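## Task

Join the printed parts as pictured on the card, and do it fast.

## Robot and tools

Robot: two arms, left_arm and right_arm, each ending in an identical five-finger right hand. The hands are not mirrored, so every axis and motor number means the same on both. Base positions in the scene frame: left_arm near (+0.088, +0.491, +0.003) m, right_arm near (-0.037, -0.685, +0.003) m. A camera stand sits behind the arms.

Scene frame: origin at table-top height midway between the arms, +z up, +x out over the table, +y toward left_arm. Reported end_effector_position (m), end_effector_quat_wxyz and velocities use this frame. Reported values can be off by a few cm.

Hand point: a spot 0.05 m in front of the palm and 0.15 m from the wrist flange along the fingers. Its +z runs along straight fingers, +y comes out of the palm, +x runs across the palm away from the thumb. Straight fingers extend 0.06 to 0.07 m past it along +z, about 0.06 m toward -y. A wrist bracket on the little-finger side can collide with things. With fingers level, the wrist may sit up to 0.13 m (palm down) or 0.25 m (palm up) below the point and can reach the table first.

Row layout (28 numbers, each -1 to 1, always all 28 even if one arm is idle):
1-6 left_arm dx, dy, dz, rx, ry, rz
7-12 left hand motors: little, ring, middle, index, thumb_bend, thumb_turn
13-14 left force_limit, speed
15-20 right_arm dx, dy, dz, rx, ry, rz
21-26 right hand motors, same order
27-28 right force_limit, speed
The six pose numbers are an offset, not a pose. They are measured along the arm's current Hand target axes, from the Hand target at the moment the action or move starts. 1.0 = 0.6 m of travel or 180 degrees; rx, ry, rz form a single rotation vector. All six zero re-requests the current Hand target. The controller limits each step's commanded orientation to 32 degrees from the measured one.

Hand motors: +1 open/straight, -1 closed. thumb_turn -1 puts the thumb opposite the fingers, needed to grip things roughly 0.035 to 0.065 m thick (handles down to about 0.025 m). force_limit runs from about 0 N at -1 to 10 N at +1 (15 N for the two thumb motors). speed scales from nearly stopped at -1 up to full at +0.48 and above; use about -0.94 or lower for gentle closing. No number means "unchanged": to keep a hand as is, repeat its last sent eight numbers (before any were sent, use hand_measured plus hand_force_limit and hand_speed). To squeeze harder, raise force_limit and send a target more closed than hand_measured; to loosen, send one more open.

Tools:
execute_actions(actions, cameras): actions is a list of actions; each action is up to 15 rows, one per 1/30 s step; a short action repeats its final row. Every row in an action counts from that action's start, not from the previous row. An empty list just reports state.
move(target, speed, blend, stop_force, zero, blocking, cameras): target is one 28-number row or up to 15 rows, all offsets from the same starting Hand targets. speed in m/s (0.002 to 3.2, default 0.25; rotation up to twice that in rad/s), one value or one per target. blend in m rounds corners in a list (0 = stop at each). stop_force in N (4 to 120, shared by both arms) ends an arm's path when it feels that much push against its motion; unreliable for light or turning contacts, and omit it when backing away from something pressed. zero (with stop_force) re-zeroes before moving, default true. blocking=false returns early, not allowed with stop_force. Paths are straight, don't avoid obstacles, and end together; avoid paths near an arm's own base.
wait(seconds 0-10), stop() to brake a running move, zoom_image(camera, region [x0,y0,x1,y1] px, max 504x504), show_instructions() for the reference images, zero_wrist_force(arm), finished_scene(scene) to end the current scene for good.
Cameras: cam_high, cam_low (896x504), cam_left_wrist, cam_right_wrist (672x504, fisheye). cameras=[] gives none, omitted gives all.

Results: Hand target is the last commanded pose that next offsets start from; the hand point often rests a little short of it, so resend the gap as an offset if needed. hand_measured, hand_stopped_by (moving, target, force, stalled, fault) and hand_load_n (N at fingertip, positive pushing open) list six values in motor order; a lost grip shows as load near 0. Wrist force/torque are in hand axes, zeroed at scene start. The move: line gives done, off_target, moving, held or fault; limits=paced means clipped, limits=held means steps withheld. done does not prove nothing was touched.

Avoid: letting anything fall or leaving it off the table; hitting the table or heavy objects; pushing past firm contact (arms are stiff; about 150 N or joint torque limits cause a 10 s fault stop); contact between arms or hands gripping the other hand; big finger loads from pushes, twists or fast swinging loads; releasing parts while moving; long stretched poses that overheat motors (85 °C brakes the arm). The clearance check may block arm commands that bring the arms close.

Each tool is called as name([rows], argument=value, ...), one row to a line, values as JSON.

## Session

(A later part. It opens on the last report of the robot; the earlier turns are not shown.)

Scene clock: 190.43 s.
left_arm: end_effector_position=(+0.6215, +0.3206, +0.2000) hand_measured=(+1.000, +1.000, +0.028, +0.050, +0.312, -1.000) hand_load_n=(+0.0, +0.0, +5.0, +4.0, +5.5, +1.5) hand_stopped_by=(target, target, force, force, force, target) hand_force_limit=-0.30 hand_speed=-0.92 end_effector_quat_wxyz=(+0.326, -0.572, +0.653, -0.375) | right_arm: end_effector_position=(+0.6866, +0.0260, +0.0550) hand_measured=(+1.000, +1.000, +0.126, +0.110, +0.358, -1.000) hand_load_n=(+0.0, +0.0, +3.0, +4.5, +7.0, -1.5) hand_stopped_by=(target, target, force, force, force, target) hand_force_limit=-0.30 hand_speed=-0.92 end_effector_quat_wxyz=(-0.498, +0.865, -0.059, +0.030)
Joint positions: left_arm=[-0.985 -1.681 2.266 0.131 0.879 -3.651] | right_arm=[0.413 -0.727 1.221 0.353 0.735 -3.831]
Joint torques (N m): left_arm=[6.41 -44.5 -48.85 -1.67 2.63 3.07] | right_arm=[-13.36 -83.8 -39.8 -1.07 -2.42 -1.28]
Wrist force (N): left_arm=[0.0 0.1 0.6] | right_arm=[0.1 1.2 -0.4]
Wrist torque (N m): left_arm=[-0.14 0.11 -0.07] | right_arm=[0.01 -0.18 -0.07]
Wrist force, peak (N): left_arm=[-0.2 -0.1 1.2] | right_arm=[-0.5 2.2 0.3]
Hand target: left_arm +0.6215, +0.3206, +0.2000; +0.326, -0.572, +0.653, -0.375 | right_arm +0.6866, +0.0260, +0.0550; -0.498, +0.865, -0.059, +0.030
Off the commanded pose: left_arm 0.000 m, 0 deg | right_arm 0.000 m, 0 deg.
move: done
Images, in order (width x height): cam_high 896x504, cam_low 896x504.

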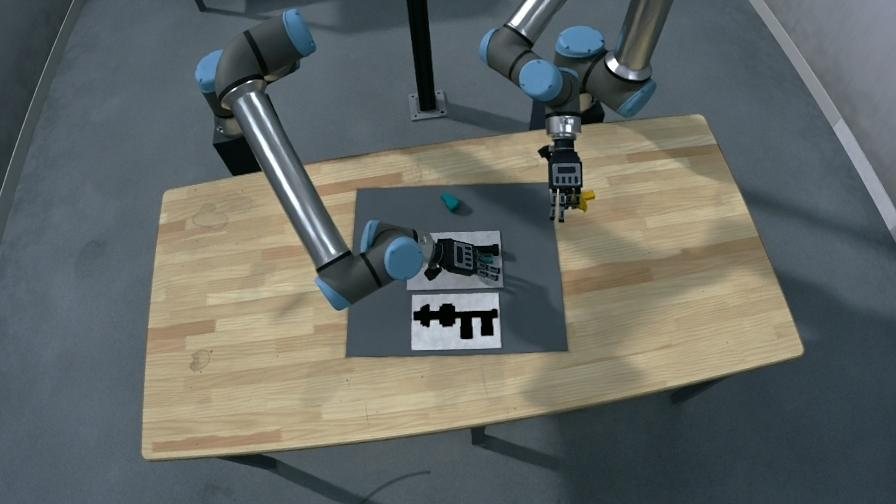

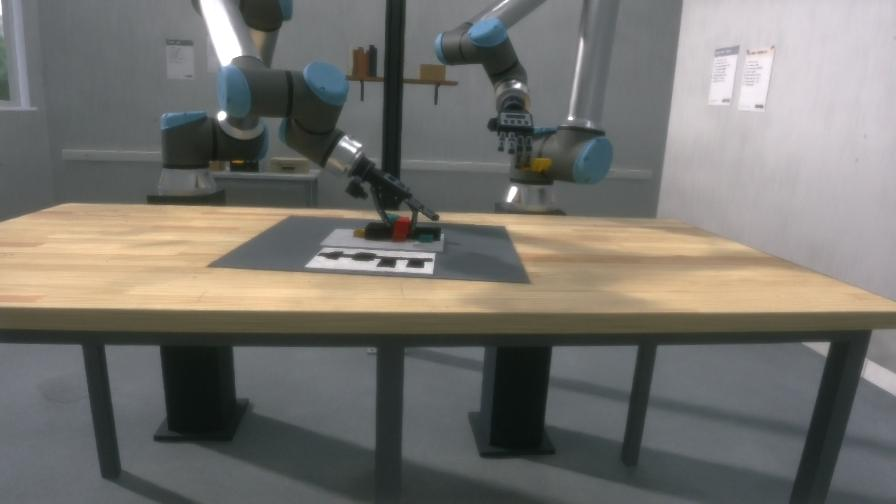

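zoom_image(camera="cam_low", region=[385, 210, 420, 245])

execute_actions(actions=[], cameras=["cam_right_wrist"])

zoom_image(camera="cam_right_wrist", region=[290, 120, 490, 320])

Scaled by 14.400 from the camera's 896x504 image, which has a finer 1280x720 frame.

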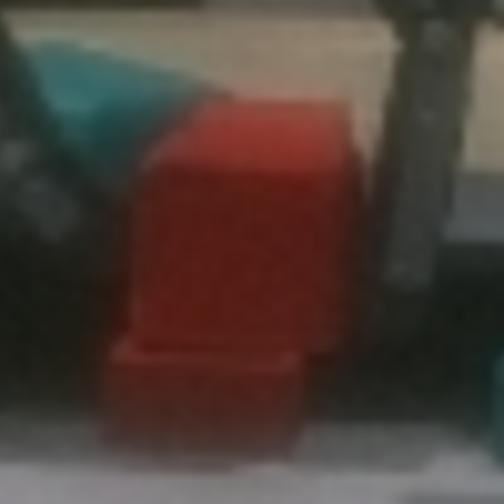

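Scene clock: 201.83 s.
left_arm: end_effector_position=(+0.6215, +0.3206, +0.2000) hand_measured=(+1.000, +1.000, +0.028, +0.050, +0.312, -1.000) hand_load_n=(+0.0, +0.0, +5.0, +4.0, +5.5, +1.0) hand_stopped_by=(target, target, force, force, force, target) hand_force_limit=-0.30 hand_speed=-0.92 end_effector_quat_wxyz=(+0.326, -0.572, +0.653, -0.375) | right_arm: end_effector_position=(+0.6866, +0.0260, +0.0550) hand_measured=(+1.000, +1.000, +0.126, +0.110, +0.358, -1.000) hand_load_n=(+0.0, +0.0, +3.0, +4.5, +7.0, -1.0) hand_stopped_by=(target, target, force, force, force, target) hand_force_limit=-0.30 hand_speed=-0.92 end_effector_quat_wxyz=(-0.498, +0.865, -0.059, +0.030)
Joint positions: left_arm=[-0.985 -1.681 2.266 0.131 0.879 -3.651] | right_arm=[0.413 -0.727 1.221 0.353 0.735 -3.831]
Joint velocities: within noise
Joint torques (N m): left_arm=[5.12 -44.21 -48.75 -1.64 2.61 2.99] | right_arm=[-16.04 -83.72 -39.63 -1.17 -2.21 -1.25]
Motor temperatures (°C): left_arm=[37 32 34 37 38 37] | right_arm=[35 30 34 44 45 39]
Wrist force (N): left_arm=[-0.6 0.1 0.5] | right_arm=[-0.1 1.3 -0.4]
Wrist torque (N m): left_arm=[-0.14 0.19 -0.10] | right_arm=[0.02 -0.14 -0.08]
Wrist force, peak (N): left_arm=[-0.3 0.2 1.1] | right_arm=[-1.0 1.2 -0.6]
Hand target: left_arm +0.6215, +0.3206, +0.2000; +0.326, -0.572, +0.653, -0.375 | right_arm +0.6866, +0.0260, +0.0550; -0.498, +0.865, -0.059, +0.030
Off the commanded pose: left_arm 0.000 m, 0 deg | right_arm 0.000 m, 0 deg.
camera_calibration:
cam_right_wrist: T_world_to_cam=[[0.132897, -0.493951, -0.859273, -0.0255482], [-0.881425, -0.455362, 0.125441, 0.610071], [-0.453242, 0.740714, -0.495897, 0.428542], [0, 0, 0, 1]] pos_world=[0.735361, -0.0522435, 0.114032]
Images, in order (width x height): cam_right_wrist 672x504.

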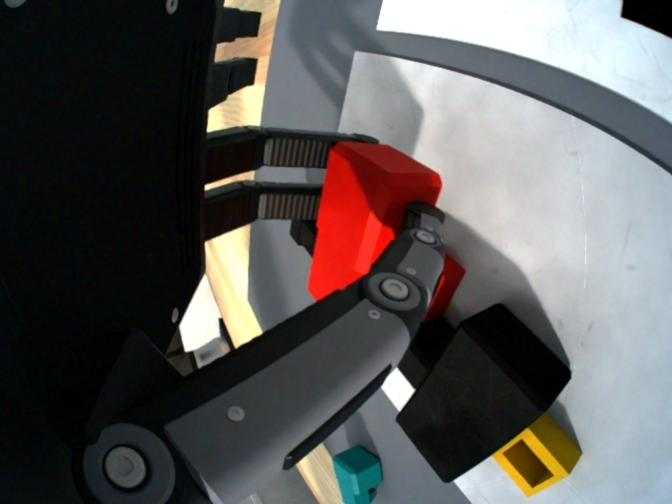

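Scaled by 2.520 from the camera's 672x504 image, which has a finer 960x720 frame.

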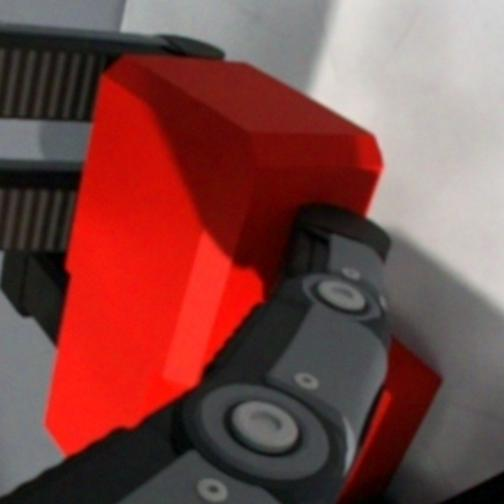

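move(target=[0, 0, 0, 0, 0, 0, 1, 1, -0.2, -0.2, 0, -1, -0.3, -0.92, -0.0007, 0.0263, -0.0022, 0, 0, 0, 1, 1, -0.2, -0.2, 0, -1, -0.3, -0.92], speed=0.05, stop_force=5, cameras=["cam_low", "cam_high"])

zoom_image(camera="cam_low", region=[385, 215, 420, 250])

zoom_image(camera="cam_high", region=[430, 235, 510, 295])

Scene clock: 270.90 s.
left_arm: end_effector_position=(+0.6215, +0.3206, +0.2000) hand_measured=(+1.000, +1.000, +0.028, +0.050, +0.312, -1.000) hand_load_n=(+0.0, +0.0, +5.0, +4.0, +5.0, +1.5) hand_stopped_by=(target, target, force, force, force, target) hand_force_limit=-0.30 hand_speed=-0.92 end_effector_quat_wxyz=(+0.326, -0.572, +0.653, -0.375) | right_arm: end_effector_position=(+0.6849, +0.0171, +0.0420) hand_measured=(+1.000, +1.000, +0.126, +0.110, +0.358, -1.000) hand_load_n=(+0.0, +0.0, +3.5, +4.5, +7.0, -1.0) hand_stopped_by=(target, target, force, force, force, target) hand_force_limit=-0.30 hand_speed=-0.92 end_effector_quat_wxyz=(-0.498, +0.865, -0.059, +0.030)
Joint positions: left_arm=[-0.985 -1.681 2.266 0.131 0.879 -3.651] | right_arm=[0.405 -0.725 1.244 0.335 0.729 -3.841]
Joint torques (N m): left_arm=[5.26 -44.35 -48.52 -1.7 2.5 2.96] | right_arm=[11.05 -101.01 -39.94 3.85 2.17 2.02]
Wrist force (N): left_arm=[-0.1 -0.1 0.7] | right_arm=[-0.4 1.4 -0.3]
Wrist torque (N m): left_arm=[-0.18 0.12 -0.08] | right_arm=[-0.01 -0.10 0.11]
Wrist force, peak (N): left_arm=[-0.1 0.2 1.3] | right_arm=[-0.4 1.9 -0.3]
Hand target: left_arm +0.6215, +0.3206, +0.2000; +0.326, -0.572, +0.653, -0.375 | right_arm +0.6849, +0.0171, +0.0420; -0.498, +0.865, -0.059, +0.030
Off the commanded pose: left_arm 0.000 m, 0 deg | right_arm 0.000 m, 0 deg.
move: done
Images, in order (width x height): cam_high 896x504, cam_low 896x504.

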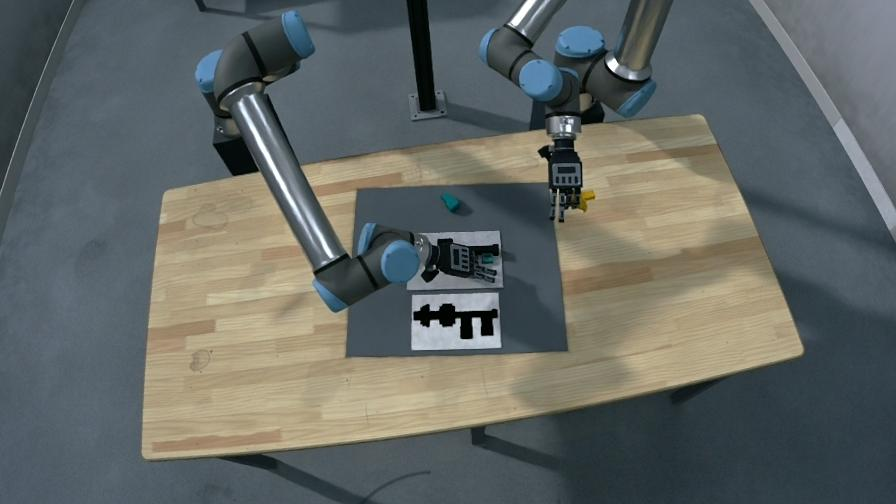

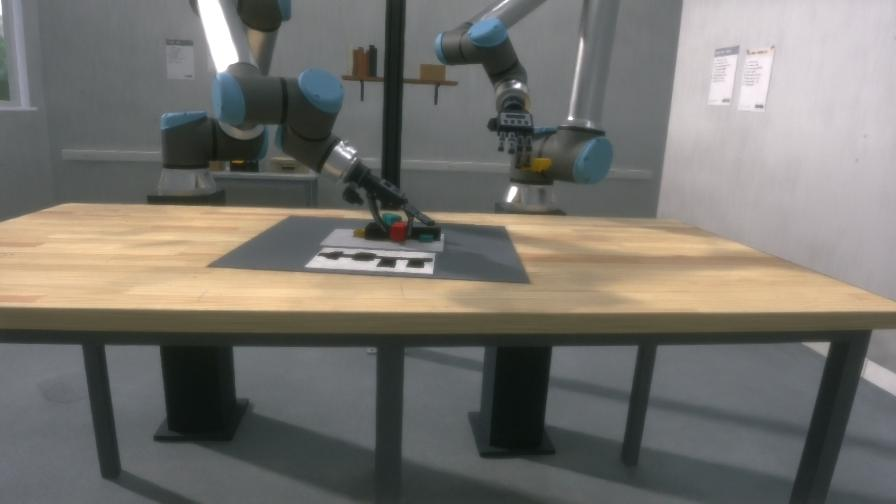

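Scaled by 14.400 from the camera's 896x504 image, which has a finer 1280x720 frame.

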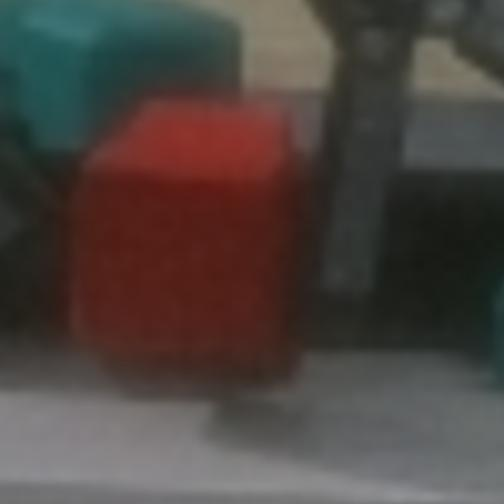

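Scaled by 6.300 from the camera's 896x504 image, which has a finer 1280x720 frame.

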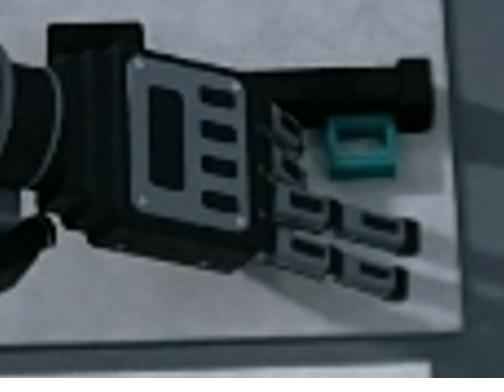

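move([
  [0, 0, 0, 0, 0, 0, 1, 1, -0.2, -0.2, 0, -1, -0.3, -0.92, 0.0003, 0.001, -0.0017, 0, 0, 0, 1, 1, -0.2, -0.2, 0, -1, -0.3, -0.92],
  [0, 0, 0, 0, 0, 0, 1, 1, -0.2, -0.2, 0, -1, -0.3, -0.92, 0.0003, 0.0125, 0.005, 0, 0, 0, 1, 1, -0.2, -0.2, 0, -1, -0.3, -0.92],
], speed=0.01, stop_force=4, cameras=["cam_low"])

zoom_image(camera="cam_low", region=[385, 215, 420, 250])

Scene clock: 278.57 s.
left_arm: end_effector_position=(+0.6215, +0.3206, +0.2000) hand_measured=(+1.000, +1.000, +0.028, +0.050, +0.312, -1.000) hand_load_n=(+0.0, +0.0, +5.0, +4.0, +5.5, +1.5) hand_stopped_by=(target, target, force, force, force, target) hand_force_limit=-0.30 hand_speed=-0.92 end_effector_quat_wxyz=(+0.326, -0.572, +0.653, -0.375) | right_arm: end_effector_position=(+0.6849, +0.0159, +0.0340) hand_measured=(+1.000, +1.000, +0.126, +0.110, +0.358, -1.000) hand_load_n=(+0.0, +0.0, +3.0, +5.0, +6.5, -2.5) hand_stopped_by=(target, target, force, force, force, target) hand_force_limit=-0.30 hand_speed=-0.92 end_effector_quat_wxyz=(-0.498, +0.865, -0.059, +0.030)
Joint positions: left_arm=[-0.985 -1.681 2.266 0.131 0.879 -3.651] | right_arm=[0.404 -0.719 1.248 0.325 0.728 -3.842]
Joint torques (N m): left_arm=[4.28 -42.99 -48.64 -1.77 2.52 2.88] | right_arm=[3.38 -98.75 -25.57 5.14 -2.45 1.43]
Wrist force (N): left_arm=[-0.3 0.1 1.1] | right_arm=[4.1 -0.3 -1.0]
Wrist torque (N m): left_arm=[-0.18 0.13 -0.09] | right_arm=[0.01 -0.01 0.11]
Wrist force, peak (N): left_arm=[-0.1 0.0 1.2] | right_arm=[4.3 -2.0 -1.1]
Hand target: left_arm +0.6215, +0.3206, +0.2000; +0.326, -0.572, +0.653, -0.375 | right_arm +0.6849, +0.0159, +0.0340; -0.498, +0.865, -0.059, +0.030
Off the commanded pose: left_arm 0.000 m, 0 deg | right_arm 0.000 m, 0 deg.
move: done
Images, in order (width x height): cam_low 896x504.

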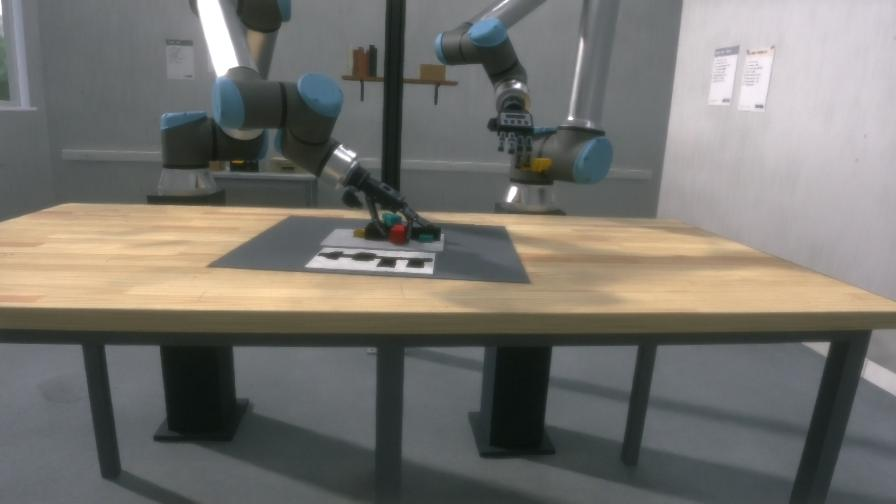

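Scaled by 14.400 from the camera's 896x504 image, which has a finer 1280x720 frame.

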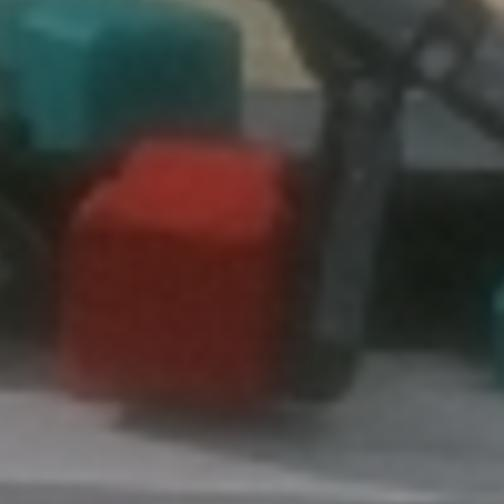

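move(target=[0, 0, 0, 0, 0, 0, 1, 1, -0.2, -0.2, 0, -1, -0.3, -0.92, 0.0023, 0, 0, 0, 0, 0, 1, 1, -0.2, -0.2, 0, -1, -0.3, -0.92], speed=0.01, cameras=[])

move(target=[0, 0, 0, 0, 0, 0, 1, 1, -0.2, -0.2, 0, -1, -0.3, -0.92, 0, 0.01155, 0.00667, 0, 0, 0, 1, 1, -0.2, -0.2, 0, -1, -0.3, -0.92], speed=0.01, stop_force=7, cameras=["cam_low", "cam_right_wrist"])

zoom_image(camera="cam_low", region=[385, 215, 420, 250])

zoom_image(camera="cam_right_wrist", region=[290, 120, 490, 320])

Scene clock: 284.77 s.
left_arm: end_effector_position=(+0.6215, +0.3206, +0.2000) hand_measured=(+1.000, +1.000, +0.028, +0.050, +0.312, -1.000) hand_load_n=(-0.5, +0.0, +5.0, +4.0, +5.5, +1.5) hand_stopped_by=(target, target, force, force, force, target) hand_force_limit=-0.30 hand_speed=-0.92 end_effector_quat_wxyz=(+0.326, -0.572, +0.653, -0.375) | right_arm: end_effector_position=(+0.6863, +0.0157, +0.0340) hand_measured=(+1.000, +1.000, +0.126, +0.110, +0.358, -1.000) hand_load_n=(+0.0, +0.0, +3.0, +4.5, +6.5, -1.5) hand_stopped_by=(target, target, force, force, force, target) hand_force_limit=-0.30 hand_speed=-0.92 end_effector_quat_wxyz=(-0.498, +0.865, -0.059, +0.030)
Joint positions: left_arm=[-0.985 -1.681 2.266 0.131 0.879 -3.651] | right_arm=[0.403 -0.717 1.245 0.328 0.728 -3.843]
Joint torques (N m): left_arm=[4.15 -43.45 -48.25 -1.73 2.25 2.99] | right_arm=[-13.82 -87.67 -35.25 3.01 -4.67 -1.82]
Wrist force (N): left_arm=[-0.2 0.0 0.9] | right_arm=[-0.2 1.4 -0.1]
Wrist torque (N m): left_arm=[-0.17 0.14 -0.08] | right_arm=[-0.03 -0.13 0.12]
Wrist force, peak (N): left_arm=[0.1 0.0 1.3] | right_arm=[4.7 -1.4 -0.9]
Hand target: left_arm +0.6215, +0.3206, +0.2000; +0.326, -0.572, +0.653, -0.375 | right_arm +0.6862, +0.0157, +0.0340; -0.498, +0.865, -0.059, +0.030
Off the commanded pose: left_arm 0.000 m, 0 deg | right_arm 0.000 m, 0 deg.
move: done
No camera images: "cameras" was empty.

Scene clock: 286.37 s.
left_arm: end_effector_position=(+0.6215, +0.3206, +0.2000) hand_measured=(+1.000, +1.000, +0.028, +0.050, +0.312, -1.000) hand_load_n=(+0.0, +0.0, +5.0, +4.0, +5.5, +1.0) hand_stopped_by=(target, target, force, force, force, target) hand_force_limit=-0.30 hand_speed=-0.92 end_effector_quat_wxyz=(+0.326, -0.572, +0.653, -0.375) | right_arm: end_effector_position=(+0.6862, +0.0157, +0.0300) hand_measured=(+1.000, +1.000, +0.126, +0.110, +0.358, -1.000) hand_load_n=(+0.0, +0.0, +4.0, +5.0, +6.0, -1.0) hand_stopped_by=(target, target, force, force, force, target) hand_force_limit=-0.30 hand_speed=-0.92 end_effector_quat_wxyz=(-0.498, +0.865, -0.059, +0.030)
Joint positions: left_arm=[-0.985 -1.681 2.266 0.131 0.879 -3.651] | right_arm=[0.403 -0.714 1.247 0.323 0.728 -3.843]
Joint torques (N m): left_arm=[4.23 -42.31 -48.62 -1.64 2.29 2.82] | right_arm=[-8.79 -102.36 -38.36 4.13 0.58 -1.14]
Wrist force (N): left_arm=[-0.1 -0.1 1.0] | right_arm=[0.2 -0.4 0.0]
Wrist torque (N m): left_arm=[-0.19 0.11 -0.08] | right_arm=[-0.07 -0.04 0.08]
Wrist force, peak (N): left_arm=[-0.1 -0.1 1.1] | right_arm=[-1.3 -7.0 -8.7]
Hand target: left_arm +0.6215, +0.3206, +0.2000; +0.326, -0.572, +0.653, -0.375 | right_arm +0.6862, +0.0157, +0.0300; -0.498, +0.865, -0.059, +0.030 (not the last commanded pose)
Off the commanded pose: left_arm 0.000 m, 0 deg | right_arm 0.004 m, 0 deg.
move: contact (right_arm)
camera_calibration:
cam_right_wrist: T_world_to_cam=[[0.132897, -0.493951, -0.859273, -0.0519293], [-0.881425, -0.455362, 0.125441, 0.608198], [-0.453242, 0.740714, -0.495897, 0.423569], [0, 0, 0, 1]] pos_world=[0.734961, -0.0624435, 0.0891323]
Images, in order (width x height): cam_low 896x504, cam_right_wrist 672x504.

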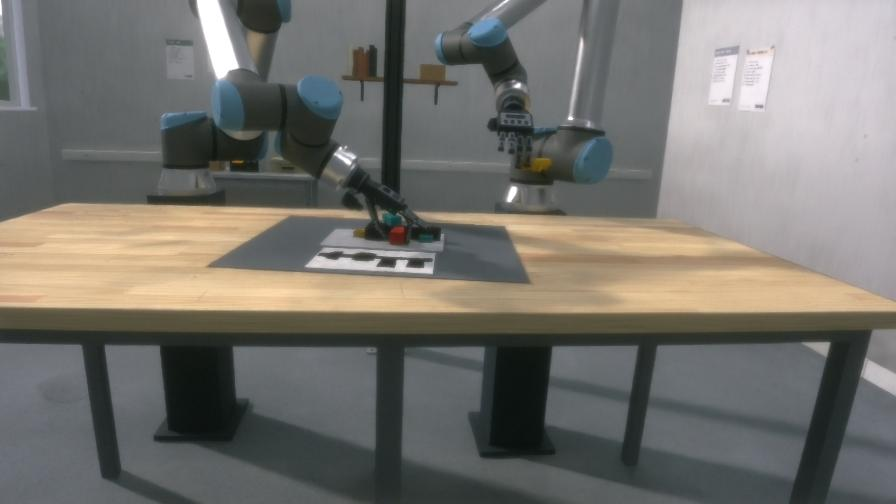

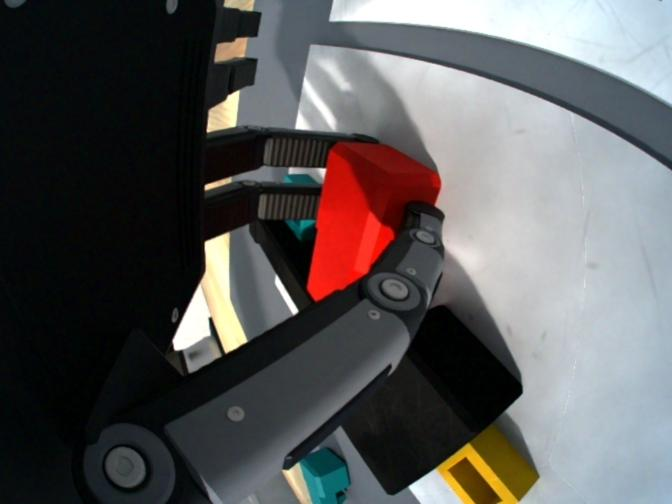

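Scaled by 14.400 from the camera's 896x504 image, which has a finer 1280x720 frame.

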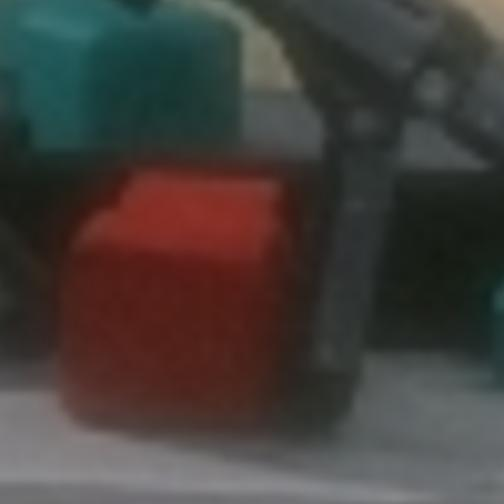

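Scaled by 2.520 from the camera's 672x504 image, which has a finer 960x720 frame.

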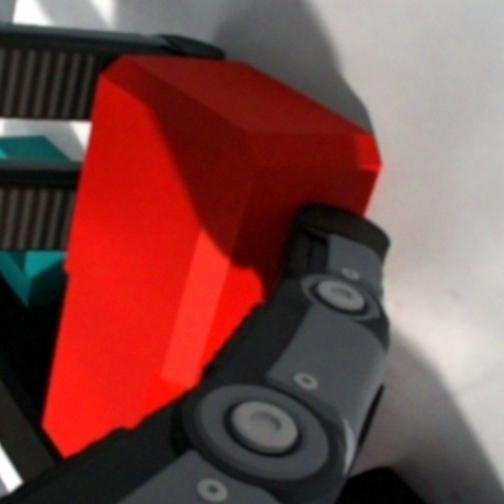

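move([
  [0, 0, 0, 0, 0, 0, 1, 1, -0.2, -0.2, 0, -1, -0.3, -0.92, 0, 0, 0, 0, 0, 0, 1, 1, 0.27, 0.27, 0.55, -1, -0.3, -0.8],
  [0, 0, 0, 0, 0, 0, 1, 1, -0.2, -0.2, 0, -1, -0.3, -0.92, 0, -0.1443, -0.0833, 0, 0, 0, 1, 1, 0.27, 0.27, 0.55, -1, -0.3, -0.8],
  [0.7285, 0.0233, 0.1262, 0, 0, 0, 1, 1, -0.2, -0.2, 0, -1, -0.3, -0.92, -0.0432, 0.0765, -0.866, 0, 0, 0, 1, 1, 0.27, 0.27, 0.55, -1, -0.3, -0.8],
], speed=[0.1, 0.12, 0.25], cameras=["all"])

zoom_image(camera="cam_high", region=[410, 210, 510, 290])

zoom_image(camera="cam_low", region=[340, 150, 450, 260])

zoom_image(camera="cam_left_wrist", region=[240, 120, 560, 400])

Scene clock: 312.33 s.
left_arm: end_effector_position=(+0.6209, -0.1204, +0.1511) hand_measured=(+1.000, +1.000, +0.028, +0.050, +0.312, -1.000) hand_load_n=(+0.0, +0.0, +5.0, +4.0, +5.5, +1.5) hand_stopped_by=(target, target, force, force, force, target) hand_force_limit=-0.30 hand_speed=-0.92 end_effector_quat_wxyz=(+0.326, -0.572, +0.653, -0.375) | right_arm: end_effector_position=(+0.5998, -0.4493, +0.2514) hand_measured=(+1.000, +1.000, +0.270, +0.270, +0.550, -1.000) hand_load_n=(+0.0, +0.0, +0.0, +0.0, +0.0, +0.0) hand_stopped_by=(target, target, target, target, target, target) hand_force_limit=-0.30 hand_speed=-0.80 end_effector_quat_wxyz=(-0.498, +0.865, -0.059, +0.030)
Joint positions: left_arm=[-1.347 -1.058 1.644 0.424 0.639 -4.052] | right_arm=[-0.221 -1.127 1.719 1.141 0.534 -4.892]
Joint torques (N m): left_arm=[3.86 -67.77 -44.65 1.18 2.12 3.08] | right_arm=[-14.4 -64.35 -31.13 5.74 -5.13 -2.69]
Wrist force (N): left_arm=[-0.3 0.1 1.2] | right_arm=[-0.2 1.2 -0.3]
Wrist torque (N m): left_arm=[-0.20 0.12 -0.15] | right_arm=[0.01 -0.06 -0.06]
Wrist force, peak (N): left_arm=[-2.5 -0.2 0.5] | right_arm=[-0.5 1.7 -2.9]
Hand target: left_arm +0.6209, -0.1205, +0.1510; +0.326, -0.572, +0.653, -0.375 | right_arm +0.5998, -0.4493, +0.2515; -0.498, +0.865, -0.059, +0.030
Off the commanded pose: left_arm 0.000 m, 0 deg | right_arm 0.000 m, 0 deg.
move: done
camera_calibration:
cam_left_wrist: T_world_to_cam=[[-0.548404, -0.189603, -0.814435, 0.434229], [-0.455341, 0.884607, 0.100667, 0.369495], [0.701368, 0.426052, -0.571456, -0.185146], [0, 0, 0, 1]] pos_world=[0.536235, -0.165645, 0.210652]
cam_right_wrist: T_world_to_cam=[[0.132958, -0.494052, -0.859206, -0.0800051], [-0.88141, -0.455386, 0.125458, 0.292499], [-0.453253, 0.740632, -0.49601, 0.838631], [0, 0, 0, 1]] pos_world=[0.648561, -0.527444, 0.310532]

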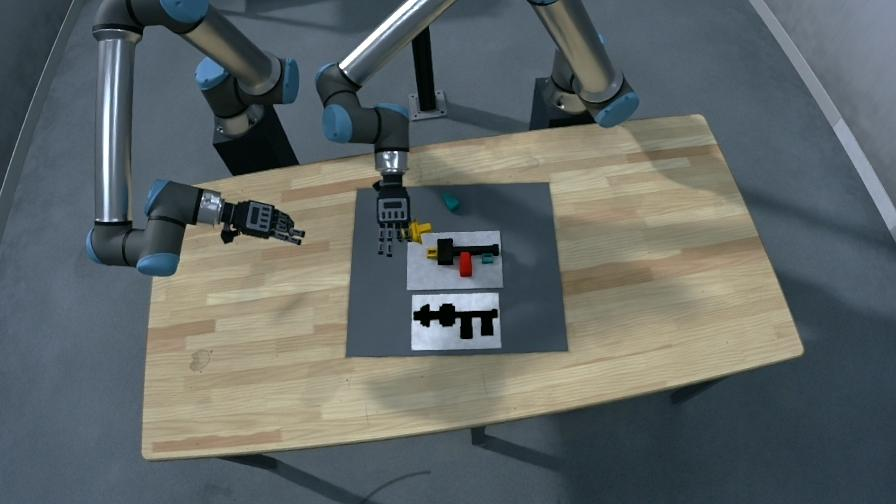

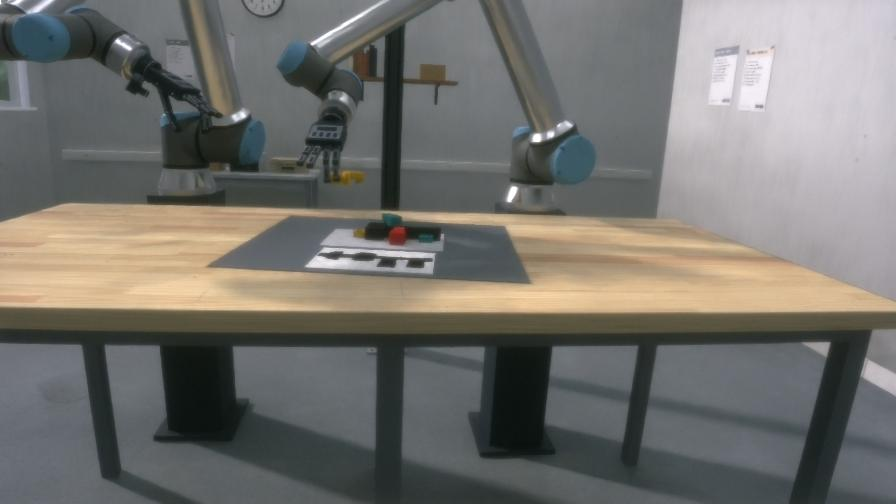

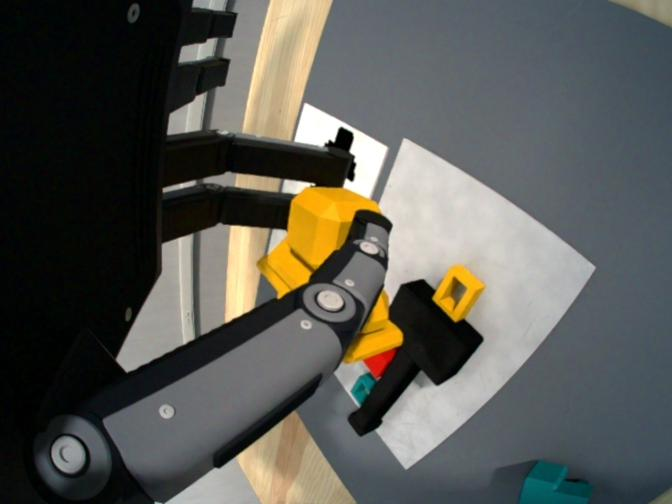

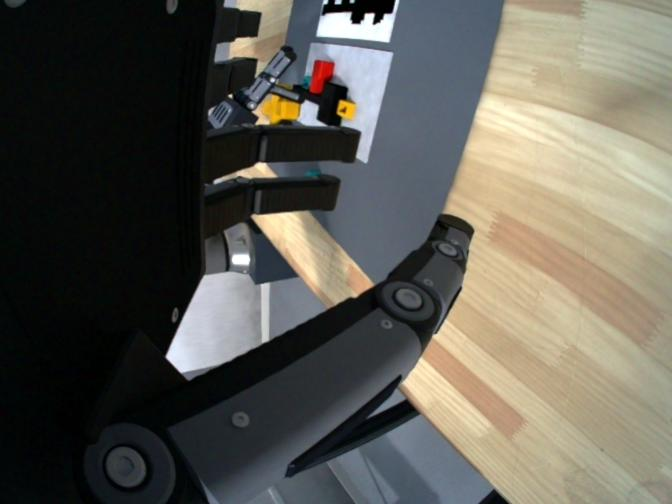

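Scaled by 5.040 from the camera's 896x504 image, which has a finer 1280x720 frame.

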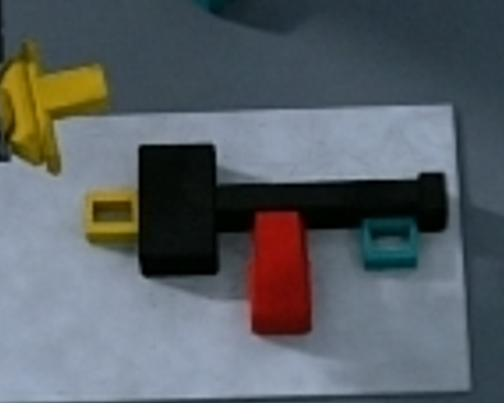

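Scaled by 4.582 from the camera's 896x504 image, which has a finer 1280x720 frame.

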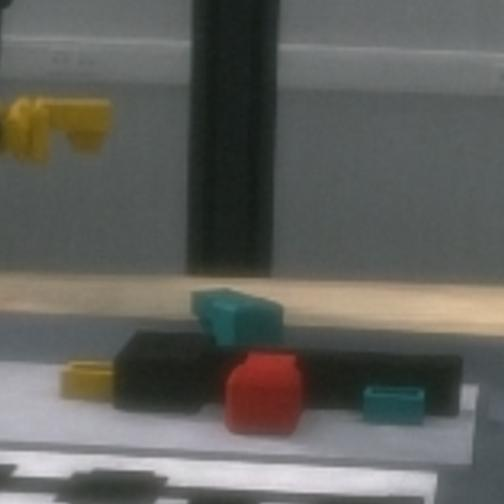

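Scaled by 1.575 from the camera's 672x504 image, which has a finer 960x720 frame.

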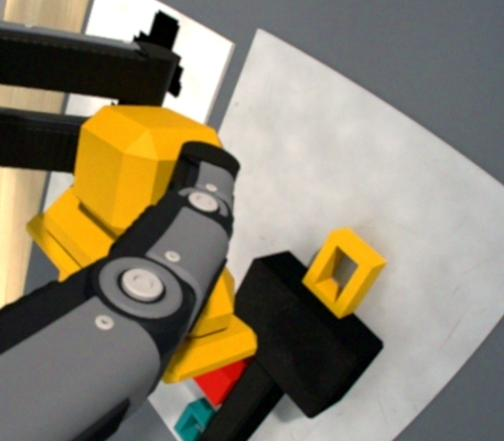

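zoom_image(camera="cam_left_wrist", region=[420, 255, 500, 335])

zoom_image(camera="cam_left_wrist", region=[250, 180, 410, 370])

zoom_image(camera="cam_high", region=[400, 205, 450, 255])

zoom_image(camera="cam_low", region=[325, 160, 375, 200])

Scaled by 6.300 from the camera's 672x504 image, which has a finer 960x720 frame.

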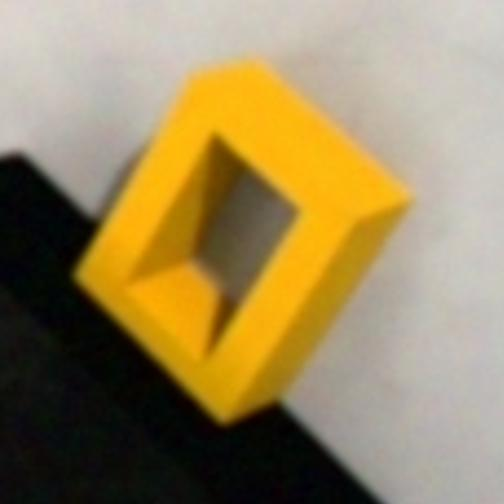

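Scaled by 2.653 from the camera's 672x504 image, which has a finer 960x720 frame.

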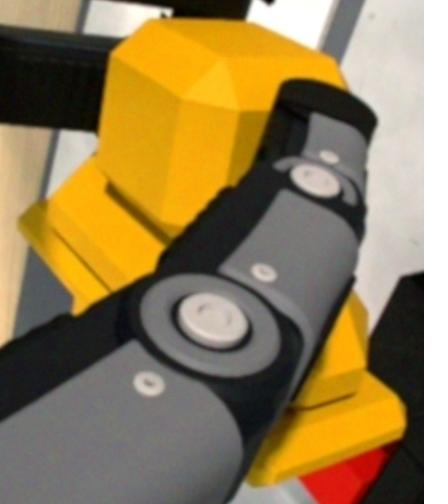

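Scaled by 10.080 from the camera's 896x504 image, which has a finer 1280x720 frame.

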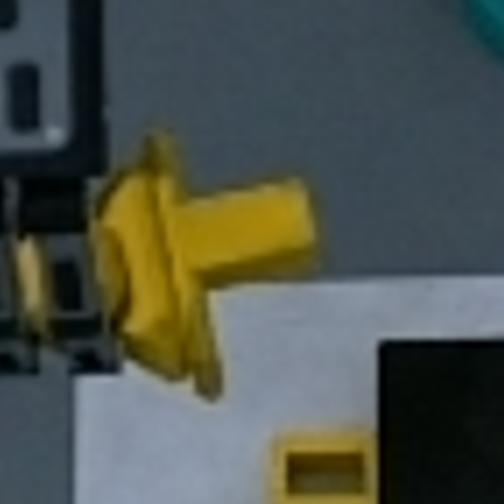

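Scaled by 10.080 from the camera's 896x504 image, which has a finer 1280x720 frame.

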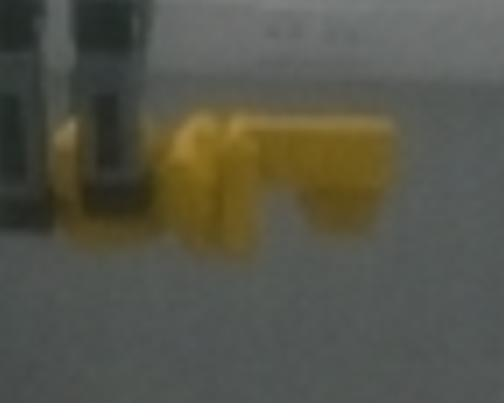

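move(target=[-0.0087, 0.1417, 0.0747, 0, 0.0467, 0.0269, 1, 1, -0.2, -0.2, 0, -1, -0.3, -0.92, 0, 0, 0, 0, 0, 0, 1, 1, 0.27, 0.27, 0.55, -1, -0.3, -0.8], speed=0.12, stop_force=6, cameras=["cam_high", "cam_low"])

zoom_image(camera="cam_high", region=[405, 225, 465, 285])

zoom_image(camera="cam_low", region=[335, 200, 385, 245])

Scene clock: 359.83 s.
left_arm: end_effector_position=(+0.6173, -0.1150, +0.0550) hand_measured=(+1.000, +1.000, +0.028, +0.050, +0.312, -1.000) hand_load_n=(+0.0, +0.0, +5.0, +4.0, +5.5, +1.0) hand_stopped_by=(target, target, force, force, force, target) hand_force_limit=-0.30 hand_speed=-0.92 end_effector_quat_wxyz=(+0.293, -0.515, +0.698, -0.402) | right_arm: end_effector_position=(+0.5998, -0.4493, +0.2515) hand_measured=(+1.000, +1.000, +0.270, +0.270, +0.550, -1.000) hand_load_n=(+0.0, +0.0, +0.0, +0.0, +0.0, +0.0) hand_stopped_by=(target, target, target, target, target, target) hand_force_limit=-0.30 hand_speed=-0.80 end_effector_quat_wxyz=(-0.498, +0.865, -0.059, +0.030)
Joint positions: left_arm=[-1.334 -1.041 1.792 0.082 0.75 -3.825] | right_arm=[-0.221 -1.127 1.719 1.141 0.534 -4.892]
Joint torques (N m): left_arm=[-14.05 -95.82 -43.28 -1.32 -0.85 2.57] | right_arm=[-15.29 -70.52 -23 5.86 -4.78 -2.16]
Wrist force (N): left_arm=[0.0 0.3 0.8] | right_arm=[-0.9 1.1 -0.4]
Wrist torque (N m): left_arm=[-0.11 0.07 -0.07] | right_arm=[-0.01 0.03 -0.07]
Wrist force, peak (N): left_arm=[-0.4 1.5 1.9] | right_arm=[-0.9 1.7 -0.3]
Hand target: left_arm +0.6173, -0.1151, +0.0550; +0.293, -0.515, +0.698, -0.402 | right_arm +0.5998, -0.4493, +0.2515; -0.498, +0.865, -0.059, +0.030
Off the commanded pose: left_arm 0.000 m, 0 deg | right_arm 0.000 m, 0 deg.
move: done
Images, in order (width x height): cam_high 896x504, cam_low 896x504.

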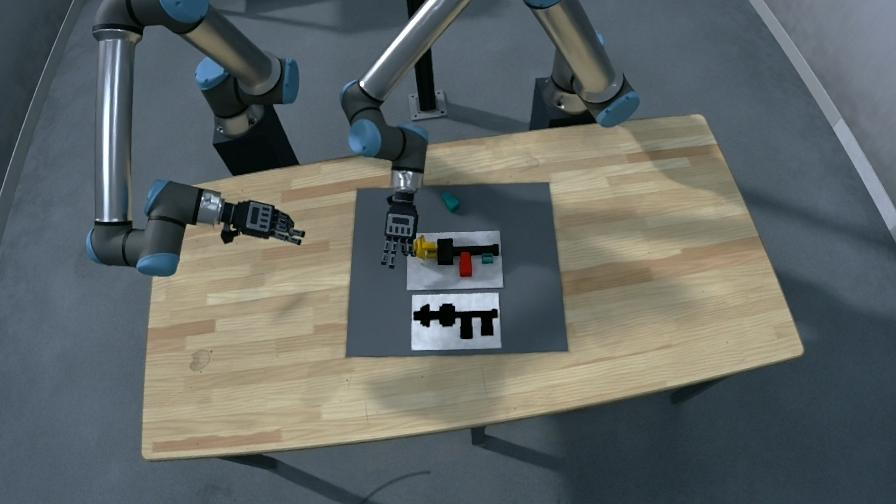

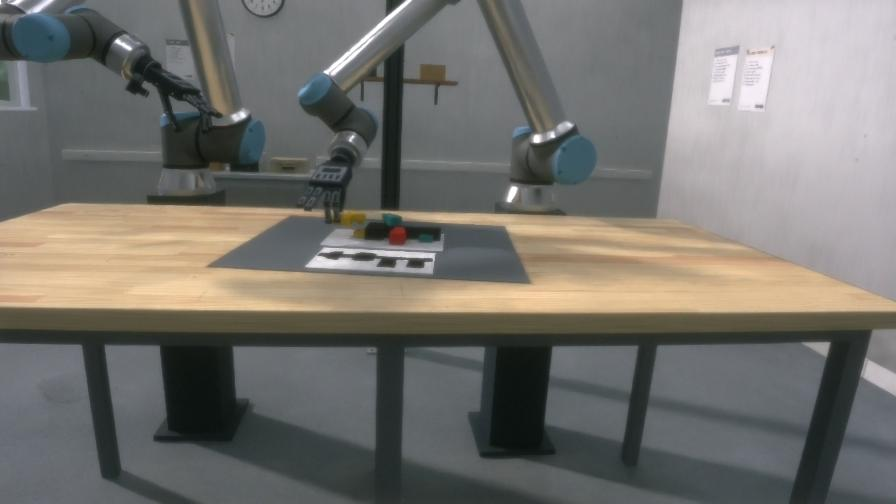

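Scaled by 8.400 from the camera's 896x504 image, which has a finer 1280x720 frame.

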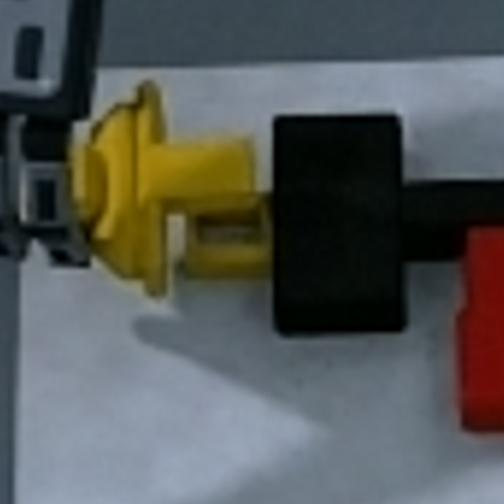

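Scaled by 10.080 from the camera's 896x504 image, which has a finer 1280x720 frame.

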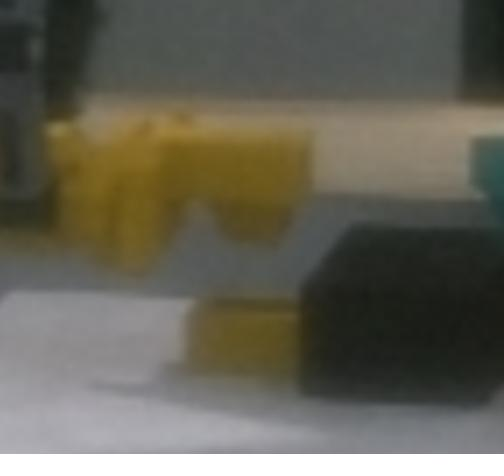

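move(target=[-0.0017, 0.0212, 0.0068, 0, 0.0168, 0.0097, 1, 1, -0.2, -0.2, 0, -1, -0.3, -0.92, 0, 0, 0, 0, 0, 0, 1, 1, 0.27, 0.27, 0.55, -1, -0.3, -0.8], speed=0.04, stop_force=5, cameras=["cam_high", "cam_low"])

zoom_image(camera="cam_high", region=[405, 225, 465, 285])

zoom_image(camera="cam_low", region=[335, 200, 385, 245])

Scene clock: 377.33 s.
left_arm: end_effector_position=(+0.6148, -0.1133, +0.0420) hand_measured=(+1.000, +1.000, +0.028, +0.050, +0.312, -1.000) hand_load_n=(+0.0, +0.0, +5.0, +4.0, +5.5, +1.5) hand_stopped_by=(target, target, force, force, force, target) hand_force_limit=-0.30 hand_speed=-0.92 end_effector_quat_wxyz=(+0.281, -0.493, +0.714, -0.411) | right_arm: end_effector_position=(+0.5998, -0.4493, +0.2515) hand_measured=(+1.000, +1.000, +0.270, +0.270, +0.550, -1.000) hand_load_n=(+0.0, +0.0, +0.0, +0.0, +0.0, +0.0) hand_stopped_by=(target, target, target, target, target, target) hand_force_limit=-0.30 hand_speed=-0.80 end_effector_quat_wxyz=(-0.498, +0.865, -0.059, +0.030)
Joint positions: left_arm=[-1.329 -1.051 1.831 0.004 0.796 -3.756] | right_arm=[-0.221 -1.127 1.719 1.141 0.534 -4.892]
Joint torques (N m): left_arm=[-11.06 -61.4 -43.08 3.9 -3.9 -3.46] | right_arm=[-14.98 -66.62 -22.87 5.95 -5.15 -1.79]
Wrist force (N): left_arm=[-0.3 0.1 1.1] | right_arm=[-0.4 1.7 -0.5]
Wrist torque (N m): left_arm=[-0.12 0.11 -0.20] | right_arm=[0.09 -0.03 -0.03]
Wrist force, peak (N): left_arm=[-0.5 0.3 1.3] | right_arm=[-0.5 1.8 -0.5]
Hand target: left_arm +0.6148, -0.1133, +0.0420; +0.281, -0.493, +0.714, -0.411 | right_arm +0.5998, -0.4493, +0.2515; -0.498, +0.865, -0.059, +0.030
Off the commanded pose: left_arm 0.000 m, 0 deg | right_arm 0.000 m, 0 deg.
move: done
Images, in order (width x height): cam_high 896x504, cam_low 896x504.

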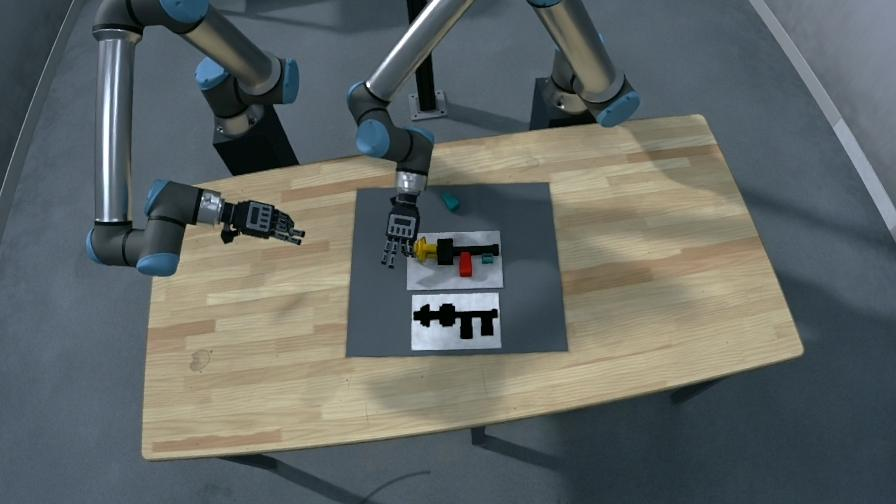

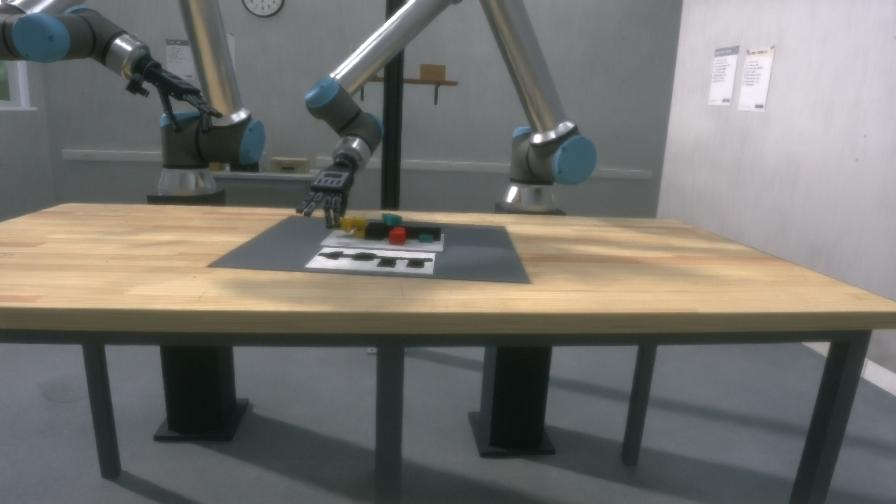

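Scaled by 8.400 from the camera's 896x504 image, which has a finer 1280x720 frame.

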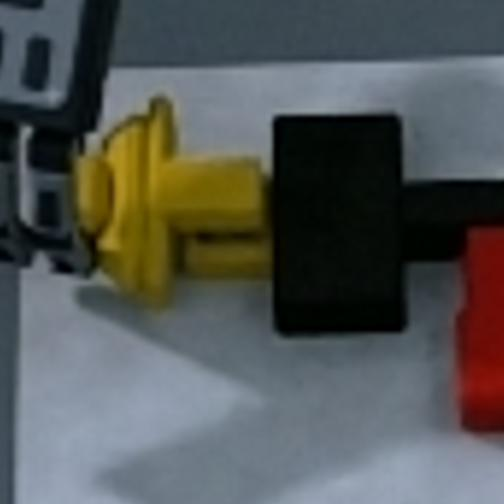

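Scaled by 10.080 from the camera's 896x504 image, which has a finer 1280x720 frame.

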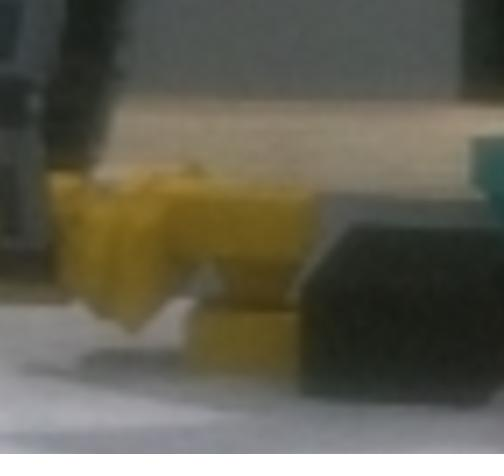

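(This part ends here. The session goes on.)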